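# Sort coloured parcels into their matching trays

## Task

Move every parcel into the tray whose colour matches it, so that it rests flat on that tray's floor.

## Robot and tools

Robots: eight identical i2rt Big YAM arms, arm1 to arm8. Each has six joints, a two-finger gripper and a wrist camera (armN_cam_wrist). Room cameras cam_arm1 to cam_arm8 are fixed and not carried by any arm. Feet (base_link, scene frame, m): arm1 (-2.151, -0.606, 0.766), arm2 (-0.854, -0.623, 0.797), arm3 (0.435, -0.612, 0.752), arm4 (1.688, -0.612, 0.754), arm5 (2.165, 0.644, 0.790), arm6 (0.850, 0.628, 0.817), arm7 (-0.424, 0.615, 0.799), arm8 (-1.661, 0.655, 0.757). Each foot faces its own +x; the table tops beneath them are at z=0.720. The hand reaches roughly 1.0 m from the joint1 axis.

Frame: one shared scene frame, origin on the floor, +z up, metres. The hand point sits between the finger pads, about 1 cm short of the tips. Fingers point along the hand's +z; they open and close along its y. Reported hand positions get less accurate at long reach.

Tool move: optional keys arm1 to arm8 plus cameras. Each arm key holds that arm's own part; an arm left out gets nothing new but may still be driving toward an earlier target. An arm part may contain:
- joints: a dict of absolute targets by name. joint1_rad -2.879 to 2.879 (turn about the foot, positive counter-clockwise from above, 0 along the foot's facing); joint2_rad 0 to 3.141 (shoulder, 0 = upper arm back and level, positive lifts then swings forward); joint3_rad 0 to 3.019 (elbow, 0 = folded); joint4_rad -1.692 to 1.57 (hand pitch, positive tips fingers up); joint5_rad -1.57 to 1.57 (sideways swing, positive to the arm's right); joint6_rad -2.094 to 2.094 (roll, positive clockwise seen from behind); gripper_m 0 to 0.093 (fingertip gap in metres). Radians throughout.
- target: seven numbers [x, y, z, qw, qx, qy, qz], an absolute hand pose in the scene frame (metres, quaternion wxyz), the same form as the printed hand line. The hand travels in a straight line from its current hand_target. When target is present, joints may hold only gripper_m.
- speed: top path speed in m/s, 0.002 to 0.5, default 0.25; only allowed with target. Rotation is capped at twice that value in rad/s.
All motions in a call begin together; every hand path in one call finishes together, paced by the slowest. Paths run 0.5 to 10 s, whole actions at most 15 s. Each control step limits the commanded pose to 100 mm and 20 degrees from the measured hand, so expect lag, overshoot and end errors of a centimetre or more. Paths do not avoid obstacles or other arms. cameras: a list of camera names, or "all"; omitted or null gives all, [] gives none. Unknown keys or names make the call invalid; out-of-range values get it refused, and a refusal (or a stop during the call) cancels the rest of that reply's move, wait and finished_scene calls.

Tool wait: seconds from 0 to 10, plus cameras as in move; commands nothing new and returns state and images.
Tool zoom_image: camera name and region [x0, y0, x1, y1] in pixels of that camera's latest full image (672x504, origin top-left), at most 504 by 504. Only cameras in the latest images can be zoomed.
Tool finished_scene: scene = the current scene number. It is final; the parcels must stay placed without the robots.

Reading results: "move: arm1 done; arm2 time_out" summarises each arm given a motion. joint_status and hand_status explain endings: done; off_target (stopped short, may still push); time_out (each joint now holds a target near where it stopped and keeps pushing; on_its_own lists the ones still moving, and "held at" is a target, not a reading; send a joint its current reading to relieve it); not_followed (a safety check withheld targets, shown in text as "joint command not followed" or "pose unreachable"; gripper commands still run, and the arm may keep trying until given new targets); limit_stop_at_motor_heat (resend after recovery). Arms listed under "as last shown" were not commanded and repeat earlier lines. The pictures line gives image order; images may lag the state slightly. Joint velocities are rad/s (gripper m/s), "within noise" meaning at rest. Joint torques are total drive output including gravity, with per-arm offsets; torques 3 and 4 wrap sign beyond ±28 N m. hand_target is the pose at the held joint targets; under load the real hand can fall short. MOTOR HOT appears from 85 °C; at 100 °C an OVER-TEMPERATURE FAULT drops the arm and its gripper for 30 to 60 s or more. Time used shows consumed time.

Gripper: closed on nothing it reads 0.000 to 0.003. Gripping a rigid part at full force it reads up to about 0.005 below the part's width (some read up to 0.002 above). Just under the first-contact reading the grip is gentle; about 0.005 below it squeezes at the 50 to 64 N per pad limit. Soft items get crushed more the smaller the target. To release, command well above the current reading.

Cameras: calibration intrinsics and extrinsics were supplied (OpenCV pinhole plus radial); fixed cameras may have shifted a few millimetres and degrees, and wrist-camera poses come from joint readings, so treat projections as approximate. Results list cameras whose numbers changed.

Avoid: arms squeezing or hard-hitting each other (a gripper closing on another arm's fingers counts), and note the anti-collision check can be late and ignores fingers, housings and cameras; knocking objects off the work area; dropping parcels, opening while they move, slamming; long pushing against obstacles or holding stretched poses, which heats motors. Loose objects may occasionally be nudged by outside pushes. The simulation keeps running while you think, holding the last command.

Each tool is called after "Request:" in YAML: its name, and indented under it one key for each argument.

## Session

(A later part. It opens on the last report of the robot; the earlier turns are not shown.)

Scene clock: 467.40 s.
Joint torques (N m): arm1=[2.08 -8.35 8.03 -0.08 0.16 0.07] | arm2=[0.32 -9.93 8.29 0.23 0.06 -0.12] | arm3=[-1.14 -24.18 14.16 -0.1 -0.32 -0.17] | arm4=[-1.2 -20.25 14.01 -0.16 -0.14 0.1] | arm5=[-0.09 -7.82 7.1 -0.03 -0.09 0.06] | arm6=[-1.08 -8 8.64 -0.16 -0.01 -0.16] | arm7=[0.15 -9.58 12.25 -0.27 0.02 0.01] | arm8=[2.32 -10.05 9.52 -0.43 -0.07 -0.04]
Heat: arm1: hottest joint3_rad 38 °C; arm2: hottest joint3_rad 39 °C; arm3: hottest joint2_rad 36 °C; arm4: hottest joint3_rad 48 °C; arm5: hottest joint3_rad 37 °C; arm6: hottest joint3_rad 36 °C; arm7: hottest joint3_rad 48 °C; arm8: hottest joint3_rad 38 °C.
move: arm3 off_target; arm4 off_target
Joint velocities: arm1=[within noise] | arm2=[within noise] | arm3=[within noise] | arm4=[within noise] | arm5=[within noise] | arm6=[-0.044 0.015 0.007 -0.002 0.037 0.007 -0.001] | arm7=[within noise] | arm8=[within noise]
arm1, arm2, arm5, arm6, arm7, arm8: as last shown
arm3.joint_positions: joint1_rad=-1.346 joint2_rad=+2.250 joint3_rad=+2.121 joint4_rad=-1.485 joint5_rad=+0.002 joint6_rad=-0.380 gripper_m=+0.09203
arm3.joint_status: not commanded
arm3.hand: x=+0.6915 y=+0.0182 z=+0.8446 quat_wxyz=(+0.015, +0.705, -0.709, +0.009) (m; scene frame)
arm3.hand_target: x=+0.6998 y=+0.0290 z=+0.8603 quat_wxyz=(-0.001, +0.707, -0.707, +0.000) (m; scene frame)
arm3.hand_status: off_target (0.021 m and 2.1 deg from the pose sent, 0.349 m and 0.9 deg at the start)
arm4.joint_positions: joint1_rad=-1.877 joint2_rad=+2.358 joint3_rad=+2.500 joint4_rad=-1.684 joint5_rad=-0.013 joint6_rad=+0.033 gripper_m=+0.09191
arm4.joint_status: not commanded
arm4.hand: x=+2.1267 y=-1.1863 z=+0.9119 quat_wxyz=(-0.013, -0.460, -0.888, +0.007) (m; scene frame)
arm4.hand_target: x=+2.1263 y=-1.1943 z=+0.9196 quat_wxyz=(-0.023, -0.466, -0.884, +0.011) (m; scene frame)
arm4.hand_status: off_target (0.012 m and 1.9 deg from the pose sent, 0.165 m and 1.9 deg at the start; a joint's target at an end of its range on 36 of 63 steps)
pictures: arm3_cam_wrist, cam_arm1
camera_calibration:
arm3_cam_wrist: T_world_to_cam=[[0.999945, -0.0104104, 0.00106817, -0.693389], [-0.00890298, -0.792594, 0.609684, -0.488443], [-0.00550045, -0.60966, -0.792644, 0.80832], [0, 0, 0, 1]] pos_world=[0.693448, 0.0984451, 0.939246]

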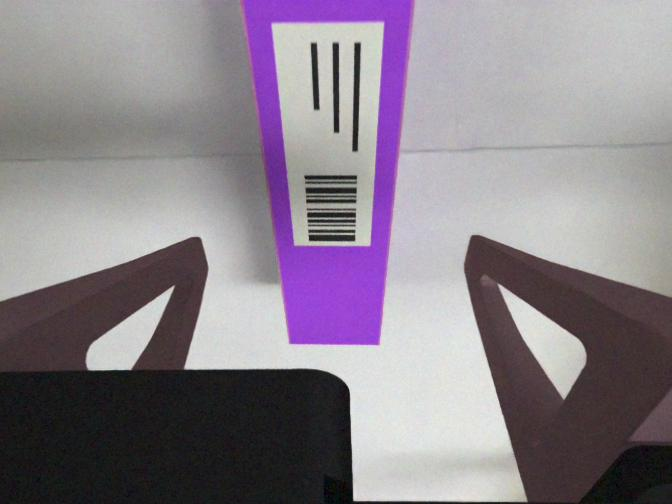

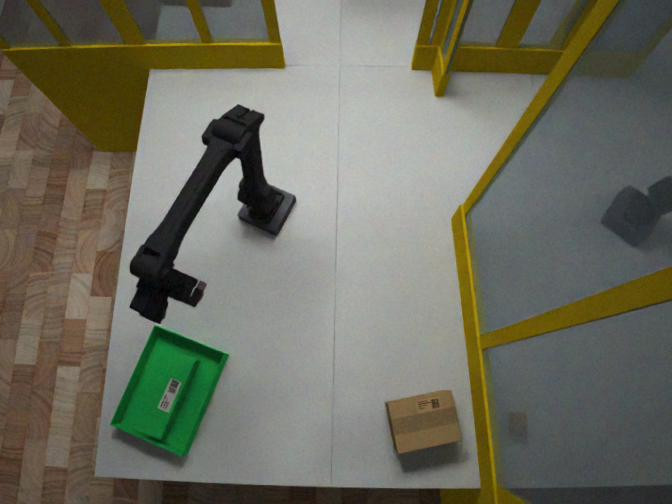

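Request:
move:
  arm3: {"target":[0.706,0.053,0.8,0,0.707,-0.707,0],"speed":0.25}
  arm4: {"target":[1.93,-0.926,1.07,0,0.4664,0.8846,0],"speed":0.35}
  arm7: {"joints":{"joint1_rad":-1.092,"joint6_rad":-0.161}}
  cameras: ["arm3_cam_wrist"]

Request:
move:
  arm3: {"target":[0.704,0.048,0.76,0,0.707,-0.707,0],"speed":0.2}
  cameras: ["arm3_cam_wrist","cam_arm4"]

Scene clock: 481.33 s.
Joint torques (N m): arm1=[2.08 -8.29 8.02 -0.1 0.17 0.07] | arm2=[0.32 -9.93 8.29 0.23 0.06 -0.12] | arm3=[-0.73 -24.76 13.98 0.5 -0.3 -0.12] | arm4=[-0.91 -8.41 9.61 -0.18 -0.14 0.1] | arm5=[-0.44 -8.06 7.3 -0.21 -0.1 0.03] | arm6=[-1.08 -8 8.62 -0.13 -0.01 -0.15] | arm7=[-0.5 -9.47 12.29 -0.28 -0.02 0.18] | arm8=[2.37 -9.88 9.54 -0.43 -0.07 -0.05]
Heat: arm1: hottest joint3_rad 38 °C; arm2: hottest joint3_rad 39 °C; arm3: hottest joint3_rad 37 °C; arm4: hottest joint3_rad 51 °C; arm5: hottest joint3_rad 37 °C; arm6: hottest joint3_rad 36 °C; arm7: hottest joint3_rad 48 °C; arm8: hottest joint3_rad 38 °C.
move: arm3 off_target; arm4 done; arm7 done
Joint velocities: within noise
arm1, arm6: as last shown
arm2.joint_positions: joint1_rad=-2.050 joint2_rad=+1.288 joint3_rad=+1.341 joint4_rad=-1.600 joint5_rad=+0.000 joint6_rad=+0.438 gripper_m=+0.09192
arm2.joint_status: not commanded
arm2.hand: x=-0.5190 y=-0.4699 z=+1.0847 quat_wxyz=(-0.010, -0.004, -1.000, -0.005) (m; scene frame)
arm2.hand_target: x=-0.5200 y=-0.4700 z=+1.0802 quat_wxyz=(+0.000, +0.000, -1.000, +0.000) (m; scene frame)
arm2.hand_status: not commanded
arm3.joint_positions: joint1_rad=-1.346 joint2_rad=+2.357 joint3_rad=+2.165 joint4_rad=-1.442 joint5_rad=+0.001 joint6_rad=-0.380 gripper_m=+0.09203
arm3.joint_status: not commanded
arm3.hand: x=+0.6980 y=+0.0337 z=+0.7884 quat_wxyz=(+0.025, +0.705, -0.709, +0.013) (m; scene frame)
arm3.hand_target: x=+0.7056 y=+0.0517 z=+0.8005 quat_wxyz=(+0.000, +0.707, -0.707, +0.000) (m; scene frame)
arm3.hand_status: off_target (0.024 m and 3.2 deg from the pose sent, 0.058 m and 2.1 deg at the start)
arm4.joint_positions: joint1_rad=-1.877 joint2_rad=+1.378 joint3_rad=+1.515 joint4_rad=-1.683 joint5_rad=-0.013 joint6_rad=+0.033 gripper_m=+0.09191
arm4.joint_status: not commanded
arm4.hand: x=+1.9340 y=-0.9268 z=+1.0755 quat_wxyz=(-0.011, -0.460, -0.888, +0.006) (m; scene frame)
arm4.hand_target: x=+1.9300 y=-0.9260 z=+1.0701 quat_wxyz=(+0.000, -0.467, -0.885, +0.000) (m; scene frame)
arm4.hand_status: done (0.007 m and 1.7 deg from the pose sent, 0.362 m and 1.9 deg at the start; a joint's target at an end of its range on 3 of 59 steps)
arm5.joint_positions: joint1_rad=+1.481 joint2_rad=+1.365 joint3_rad=+1.426 joint4_rad=-1.612 joint5_rad=+0.000 joint6_rad=-0.353 gripper_m=+0.09188
arm5.joint_status: not commanded
arm5.hand: x=+2.0266 y=+0.2697 z=+1.0800 quat_wxyz=(+0.003, +0.707, +0.708, -0.005) (m; scene frame)
arm5.hand_target: x=+2.0299 y=+0.2701 z=+1.0799 quat_wxyz=(+0.000, +0.707, +0.707, +0.000) (m; scene frame)
arm5.hand_status: not commanded
arm7.joint_positions: joint1_rad=-1.088 joint2_rad=+1.386 joint3_rad=+1.456 joint4_rad=-1.629 joint5_rad=-0.001 joint6_rad=-0.170 gripper_m=+0.09210
arm7.joint_status: all done
arm7.hand: x=-0.4865 y=+0.2162 z=+1.0944 quat_wxyz=(-0.003, -0.702, -0.712, +0.004) (m; scene frame)
arm7.hand_target: x=-0.4890 y=+0.2139 z=+1.1036 quat_wxyz=(-0.006, -0.707, -0.707, +0.010) (m; scene frame)
arm7.hand_status: not commanded
arm8.joint_positions: joint1_rad=+0.303 joint2_rad=+1.381 joint3_rad=+1.526 joint4_rad=-1.671 joint5_rad=+0.000 joint6_rad=-0.297 gripper_m=+0.09194
arm8.joint_status: not commanded
arm8.hand: x=-1.7826 y=+0.2683 z=+1.0824 quat_wxyz=(-0.011, -0.709, -0.705, +0.020) (m; scene frame)
arm8.hand_target: x=-1.7800 y=+0.2700 z=+1.0795 quat_wxyz=(-0.007, -0.707, -0.707, +0.013) (m; scene frame)
arm8.hand_status: not commanded
pictures: arm3_cam_wrist
camera_calibration:
arm3_cam_wrist: T_world_to_cam=[[0.999919, -0.0106302, -0.00700739, -0.693181], [-0.00391942, -0.780647, 0.62496, -0.457825], [-0.0121137, -0.624881, -0.780626, 0.768956], [0, 0, 0, 1]] pos_world=[0.700645, 0.115738, 0.881531]

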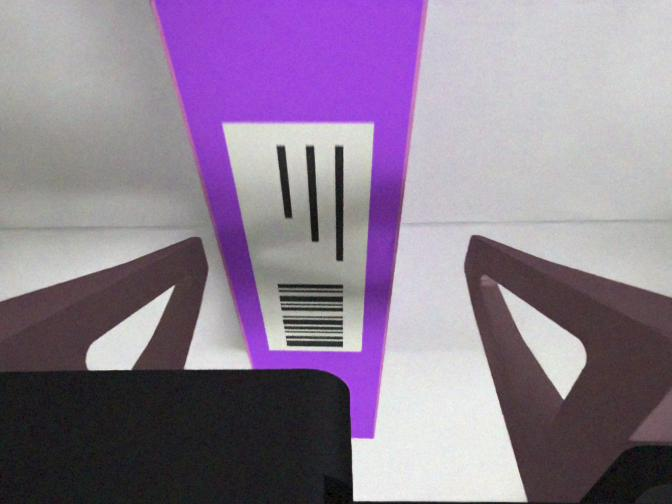

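Scene clock: 482.50 s.
Joint torques (N m): arm1=[2.37 -8.47 7.94 -0.08 0.19 0.08] | arm2=[0.32 -9.93 8.29 0.23 0.05 -0.12] | arm3=[-0.73 -25.23 9.17 0.59 -0.31 -0.11] | arm4=[-0.91 -8.35 9.61 -0.18 -0.14 0.1] | arm5=[-0.21 -7.94 7.15 -0.1 -0.09 0.06] | arm6=[-1.08 -8 8.62 -0.14 0 -0.15] | arm7=[-0.67 -9.41 12.26 -0.25 -0.02 0.2] | arm8=[2.32 -10.17 9.57 -0.46 -0.07 -0.03]
Heat: arm1: hottest joint3_rad 38 °C; arm2: hottest joint3_rad 39 °C; arm3: hottest joint3_rad 37 °C; arm4: hottest joint3_rad 51 °C; arm5: hottest joint3_rad 37 °C; arm6: hottest joint3_rad 36 °C; arm7: hottest joint3_rad 48 °C; arm8: hottest joint3_rad 38 °C.
move: arm3 done
Joint velocities: within noise
arm1, arm2, arm4, arm5, arm6, arm7, arm8: as last shown
arm3.joint_positions: joint1_rad=-1.346 joint2_rad=+2.374 joint3_rad=+2.136 joint4_rad=-1.348 joint5_rad=+0.001 joint6_rad=-0.380 gripper_m=+0.09203
arm3.joint_status: not commanded
arm3.hand: x=+0.7025 y=+0.0448 z=+0.7656 quat_wxyz=(+0.003, +0.705, -0.709, +0.003) (m; scene frame)
arm3.hand_target: x=+0.7041 y=+0.0479 z=+0.7602 quat_wxyz=(+0.000, +0.707, -0.707, +0.000) (m; scene frame)
arm3.hand_status: done (0.007 m and 0.6 deg from the pose sent, 0.032 m and 3.2 deg at the start)
pictures: arm3_cam_wrist, cam_arm4
camera_calibration:
arm3_cam_wrist: T_world_to_cam=[[0.999888, -0.0104613, 0.0107411, -0.711353], [-0.0147812, -0.807923, 0.589102, -0.398609], [0.00251526, -0.589195, -0.807987, 0.767219], [0, 0, 0, 1]] pos_world=[0.703452, 0.122554, 0.862365]

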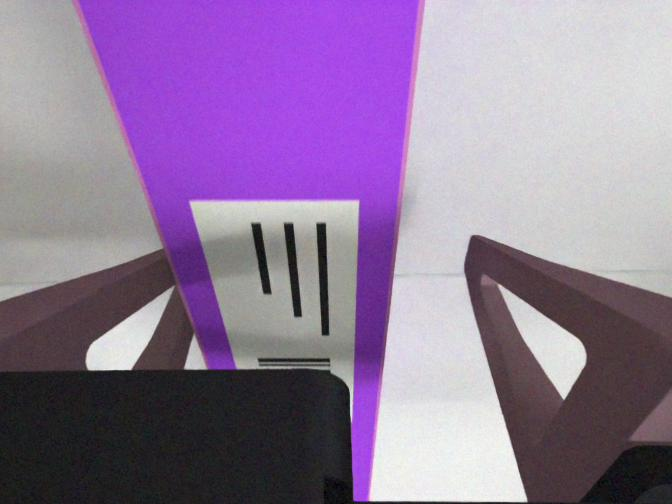

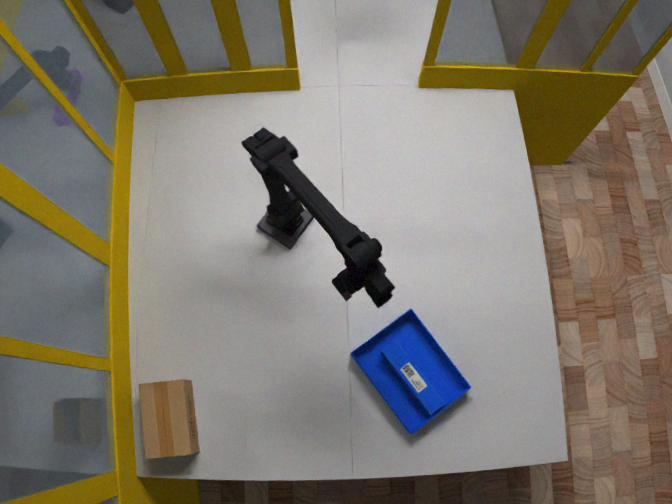

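Request:
move:
  arm3: {"target":[0.689,0.047,0.76,0,0.707,-0.707,0],"speed":0.15,"joints":{"gripper_m":0.05}}
  cameras: ["arm3_cam_wrist"]

Request:
move:
  arm3: {"target":[0.578,-0.271,1.08,0,0.707,-0.707,0],"speed":0.35}
  cameras: []

Request:
move:
  arm3: {"joints":{"joint1_rad":0.204,"joint6_rad":-0.408}}
  cameras: ["arm3_cam_wrist"]

Request:
move:
  arm3: {"target":[-0.22,-0.32,0.86,0,1,0,0],"speed":0.38}
  cameras: ["arm3_cam_wrist","cam_arm2"]

Scene clock: 500.83 s.
Joint torques (N m): arm1=[2.49 -8.7 7.95 -0.16 0.18 0.09] | arm2=[0.32 -9.93 8.29 0.23 0.06 -0.12] | arm3=[0.73 -26.29 7.39 0.57 -0.27 0.08] | arm4=[-0.91 -8.41 9.62 -0.18 -0.14 0.1] | arm5=[-0.32 -8.23 7.17 -0.12 -0.07 0.05] | arm6=[-1.03 -7.94 8.64 -0.13 -0.01 -0.15] | arm7=[-0.79 -9.52 12.29 -0.24 -0.03 0.2] | arm8=[2.32 -10.05 9.48 -0.47 -0.09 -0.04]
Heat: arm1: hottest joint3_rad 37 °C; arm2: hottest joint3_rad 39 °C; arm3: hottest joint2_rad 39 °C; arm4: hottest joint3_rad 50 °C; arm5: hottest joint3_rad 37 °C; arm6: hottest joint3_rad 36 °C; arm7: hottest joint3_rad 48 °C; arm8: hottest joint3_rad 38 °C.
move: arm3 off_target
Joint velocities: within noise
arm1, arm2, arm4, arm5, arm7, arm8: as last shown
arm3.joint_positions: joint1_rad=-1.344 joint2_rad=+2.367 joint3_rad=+2.117 joint4_rad=-1.330 joint5_rad=+0.000 joint6_rad=-0.380 gripper_m=+0.05863
arm3.joint_status: gripper_m off_target (ended at +0.05867, target +0.05000)
arm3.hand: x=+0.7006 y=+0.0441 z=+0.7631 quat_wxyz=(+0.001, +0.706, -0.708, +0.002) (m; scene frame)
arm3.hand_target: x=+0.6890 y=+0.0469 z=+0.7601 quat_wxyz=(+0.000, +0.707, -0.707, +0.000) (m; scene frame)
arm3.hand_status: off_target (0.012 m and 0.3 deg from the pose sent, 0.015 m and 0.6 deg at the start)
arm6.joint_positions: joint1_rad=-2.594 joint2_rad=+1.363 joint3_rad=+1.337 joint4_rad=-1.545 joint5_rad=+0.000 joint6_rad=-0.234 gripper_m=+0.09190
arm6.joint_status: not commanded
arm6.hand: x=+0.4596 y=+0.6563 z=+1.0765 quat_wxyz=(+0.000, -0.997, -0.082, +0.000) (m; scene frame)
arm6.hand_target: x=+0.4620 y=+0.6584 z=+1.0801 quat_wxyz=(+0.000, -0.997, -0.082, +0.000) (m; scene frame)
arm6.hand_status: not commanded
pictures: arm3_cam_wrist
camera_calibration:
arm3_cam_wrist: T_world_to_cam=[[0.999896, -0.00864889, 0.0115577, -0.710071], [-0.0137763, -0.8109, 0.585023, -0.395208], [0.00431237, -0.585121, -0.810935, 0.765605], [0, 0, 0, 1]] pos_world=[0.701251, 0.121356, 0.860269]

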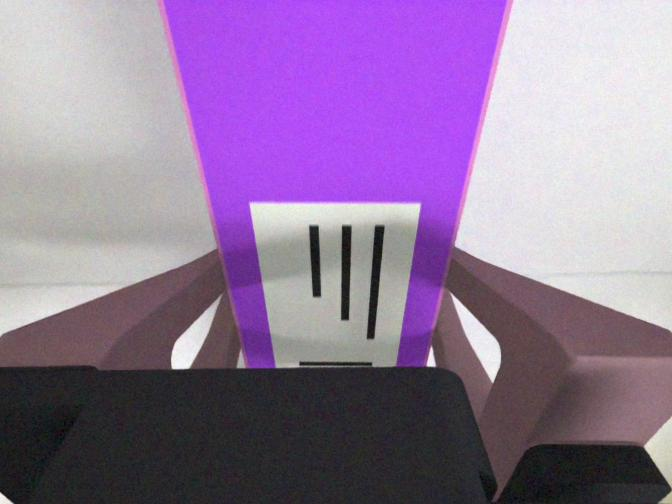

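Scene clock: 503.13 s.
Joint torques (N m): arm1=[2.08 -8.23 8.02 -0.12 0.2 0.09] | arm2=[0.32 -9.93 8.29 0.23 0.06 -0.12] | arm3=[-1.73 -10.87 9.44 -0.16 -0.24 -0.23] | arm4=[-0.97 -8.41 9.61 -0.17 -0.14 0.1] | arm5=[0.03 -8.23 7.13 -0.27 -0.11 0.07] | arm6=[-1.14 -8 8.64 -0.14 -0.01 -0.16] | arm7=[-0.85 -9.52 12.29 -0.27 -0.01 0.2] | arm8=[2.49 -10.23 9.51 -0.5 -0.06 -0.02]
Heat: arm1: hottest joint3_rad 37 °C; arm2: hottest joint3_rad 39 °C; arm3: hottest joint2_rad 39 °C; arm4: hottest joint3_rad 49 °C; arm5: hottest joint3_rad 37 °C; arm6: hottest joint3_rad 36 °C; arm7: hottest joint3_rad 48 °C; arm8: hottest joint3_rad 38 °C.
move: arm3 off_target
Joint velocities: within noise
arm1, arm2, arm4, arm5, arm6, arm7, arm8: as last shown
arm3.joint_positions: joint1_rad=-1.345 joint2_rad=+1.299 joint3_rad=+1.445 joint4_rad=-1.673 joint5_rad=-0.001 joint6_rad=-0.383 gripper_m=+0.05863
arm3.joint_status: not commanded
arm3.hand: x=+0.5744 y=-0.2671 z=+1.0780 quat_wxyz=(-0.024, +0.706, -0.708, -0.009) (m; scene frame)
arm3.hand_target: x=+0.5779 y=-0.2710 z=+1.0795 quat_wxyz=(-0.021, +0.707, -0.707, -0.009) (m; scene frame)
arm3.hand_status: off_target (0.006 m and 3.0 deg from the pose sent, 0.463 m and 0.3 deg at the start; pose on its path clipped on 6 of 69 steps; a joint's target at an end of its range on 27 of 69 steps)
pictures: none
No camera images: "cameras" was empty.

Scene clock: 505.03 s.
Joint torques (N m): arm1=[2.26 -8.35 7.92 -0.09 0.17 0.08] | arm2=[0.26 -9.93 8.29 0.23 0.06 -0.12] | arm3=[0.21 -11.46 9.48 -0.2 -0.19 -0.21] | arm4=[-0.91 -8.41 9.61 -0.18 -0.14 0.1] | arm5=[0.03 -7.77 7.12 -0.12 -0.11 0.06] | arm6=[-1.08 -8 8.62 -0.16 -0.01 -0.15] | arm7=[-0.73 -9.64 12.33 -0.23 -0.02 0.21] | arm8=[2.49 -10.17 9.54 -0.38 -0.07 -0.04]
Heat: arm1: hottest joint3_rad 37 °C; arm2: hottest joint3_rad 39 °C; arm3: hottest joint2_rad 38 °C; arm4: hottest joint3_rad 49 °C; arm5: hottest joint3_rad 37 °C; arm6: hottest joint3_rad 36 °C; arm7: hottest joint3_rad 48 °C; arm8: hottest joint3_rad 38 °C.
move: arm3 done
Joint velocities: within noise
arm1, arm2, arm4, arm5, arm6, arm7, arm8: as last shown
arm3.joint_positions: joint1_rad=+0.192 joint2_rad=+1.303 joint3_rad=+1.445 joint4_rad=-1.673 joint5_rad=-0.002 joint6_rad=-0.393 gripper_m=+0.05866
arm3.joint_status: all done
arm3.hand: x=+0.0909 y=-0.4611 z=+1.0725 quat_wxyz=(-0.010, +1.000, -0.013, -0.016) (m; scene frame)
arm3.hand_target: x=+0.0919 y=-0.4667 z=+1.0755 quat_wxyz=(-0.009, +1.000, +0.001, -0.015) (m; scene frame)
arm3.hand_status: not commanded
pictures: arm3_cam_wrist
camera_calibration:
arm3_cam_wrist: T_world_to_cam=[[0.0310755, 0.999111, 0.0284831, 0.426197], [0.830336, -0.0416683, 0.555703, -0.684868], [0.556396, 0.00638178, -0.830893, 0.967456], [0, 0, 0, 1]] pos_world=[0.0171384, -0.460529, 1.1723]

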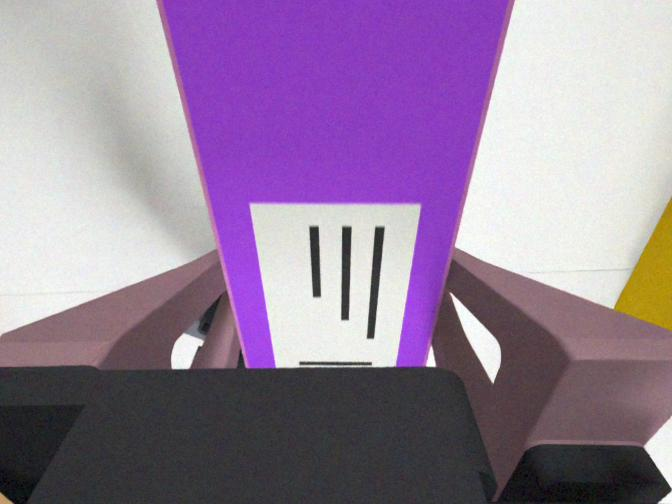

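Scene clock: 507.40 s.
Joint torques (N m): arm1=[2.32 -8.06 7.95 -0.08 0.18 0.08] | arm2=[0.32 -9.93 8.29 0.21 0.06 -0.12] | arm3=[-1.08 -25.29 14.42 -0.51 -0.29 -0.21] | arm4=[-0.91 -8.41 9.61 -0.18 -0.14 0.1] | arm5=[0.09 -7.36 7.06 -0.21 -0.08 0.02] | arm6=[-1.08 -7.94 8.62 -0.13 -0.01 -0.15] | arm7=[-0.79 -9.47 12.27 -0.25 -0.03 0.2] | arm8=[2.26 -9.82 9.52 -0.4 -0.09 -0.03]
Heat: arm1: hottest joint3_rad 37 °C; arm2: hottest joint3_rad 39 °C; arm3: hottest joint2_rad 38 °C; arm4: hottest joint3_rad 49 °C; arm5: hottest joint3_rad 37 °C; arm6: hottest joint3_rad 36 °C; arm7: hottest joint3_rad 48 °C; arm8: hottest joint3_rad 38 °C.
move: arm3 off_target
Joint velocities: within noise
arm1, arm2, arm4, arm5, arm6, arm7, arm8: as last shown
arm3.joint_positions: joint1_rad=+0.192 joint2_rad=+2.328 joint3_rad=+2.273 joint4_rad=-1.552 joint5_rad=-0.003 joint6_rad=-0.405 gripper_m=+0.05866
arm3.joint_status: not commanded
arm3.hand: x=-0.2081 y=-0.3264 z=+0.8423 quat_wxyz=(+0.006, +1.000, -0.007, +0.019) (m; scene frame)
arm3.hand_target: x=-0.2190 y=-0.3205 z=+0.8600 quat_wxyz=(+0.000, +1.000, +0.000, -0.001) (m; scene frame)
arm3.hand_status: off_target (0.022 m and 2.4 deg from the pose sent, 0.402 m and 2.6 deg at the start)
pictures: arm3_cam_wrist, cam_arm2
camera_calibration:
arm3_cam_wrist: T_world_to_cam=[[0.0184768, 0.999828, -0.00161442, 0.330337], [0.790549, -0.0136208, 0.612247, -0.349739], [0.61212, -0.0125887, -0.790665, 0.91326], [0, 0, 0, 1]] pos_world=[-0.288642, -0.323547, 0.936743]

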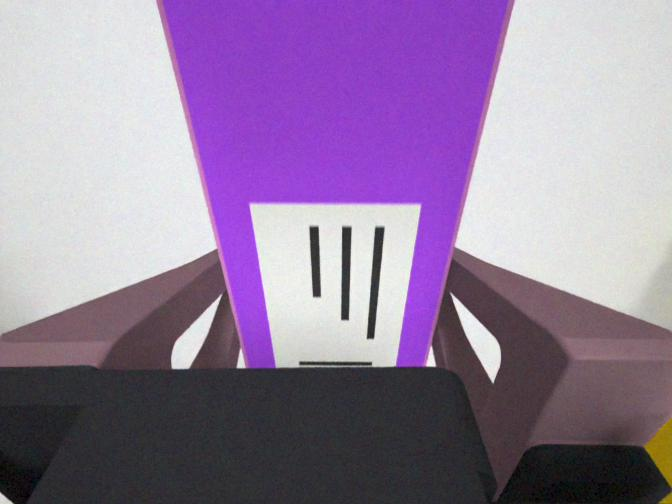

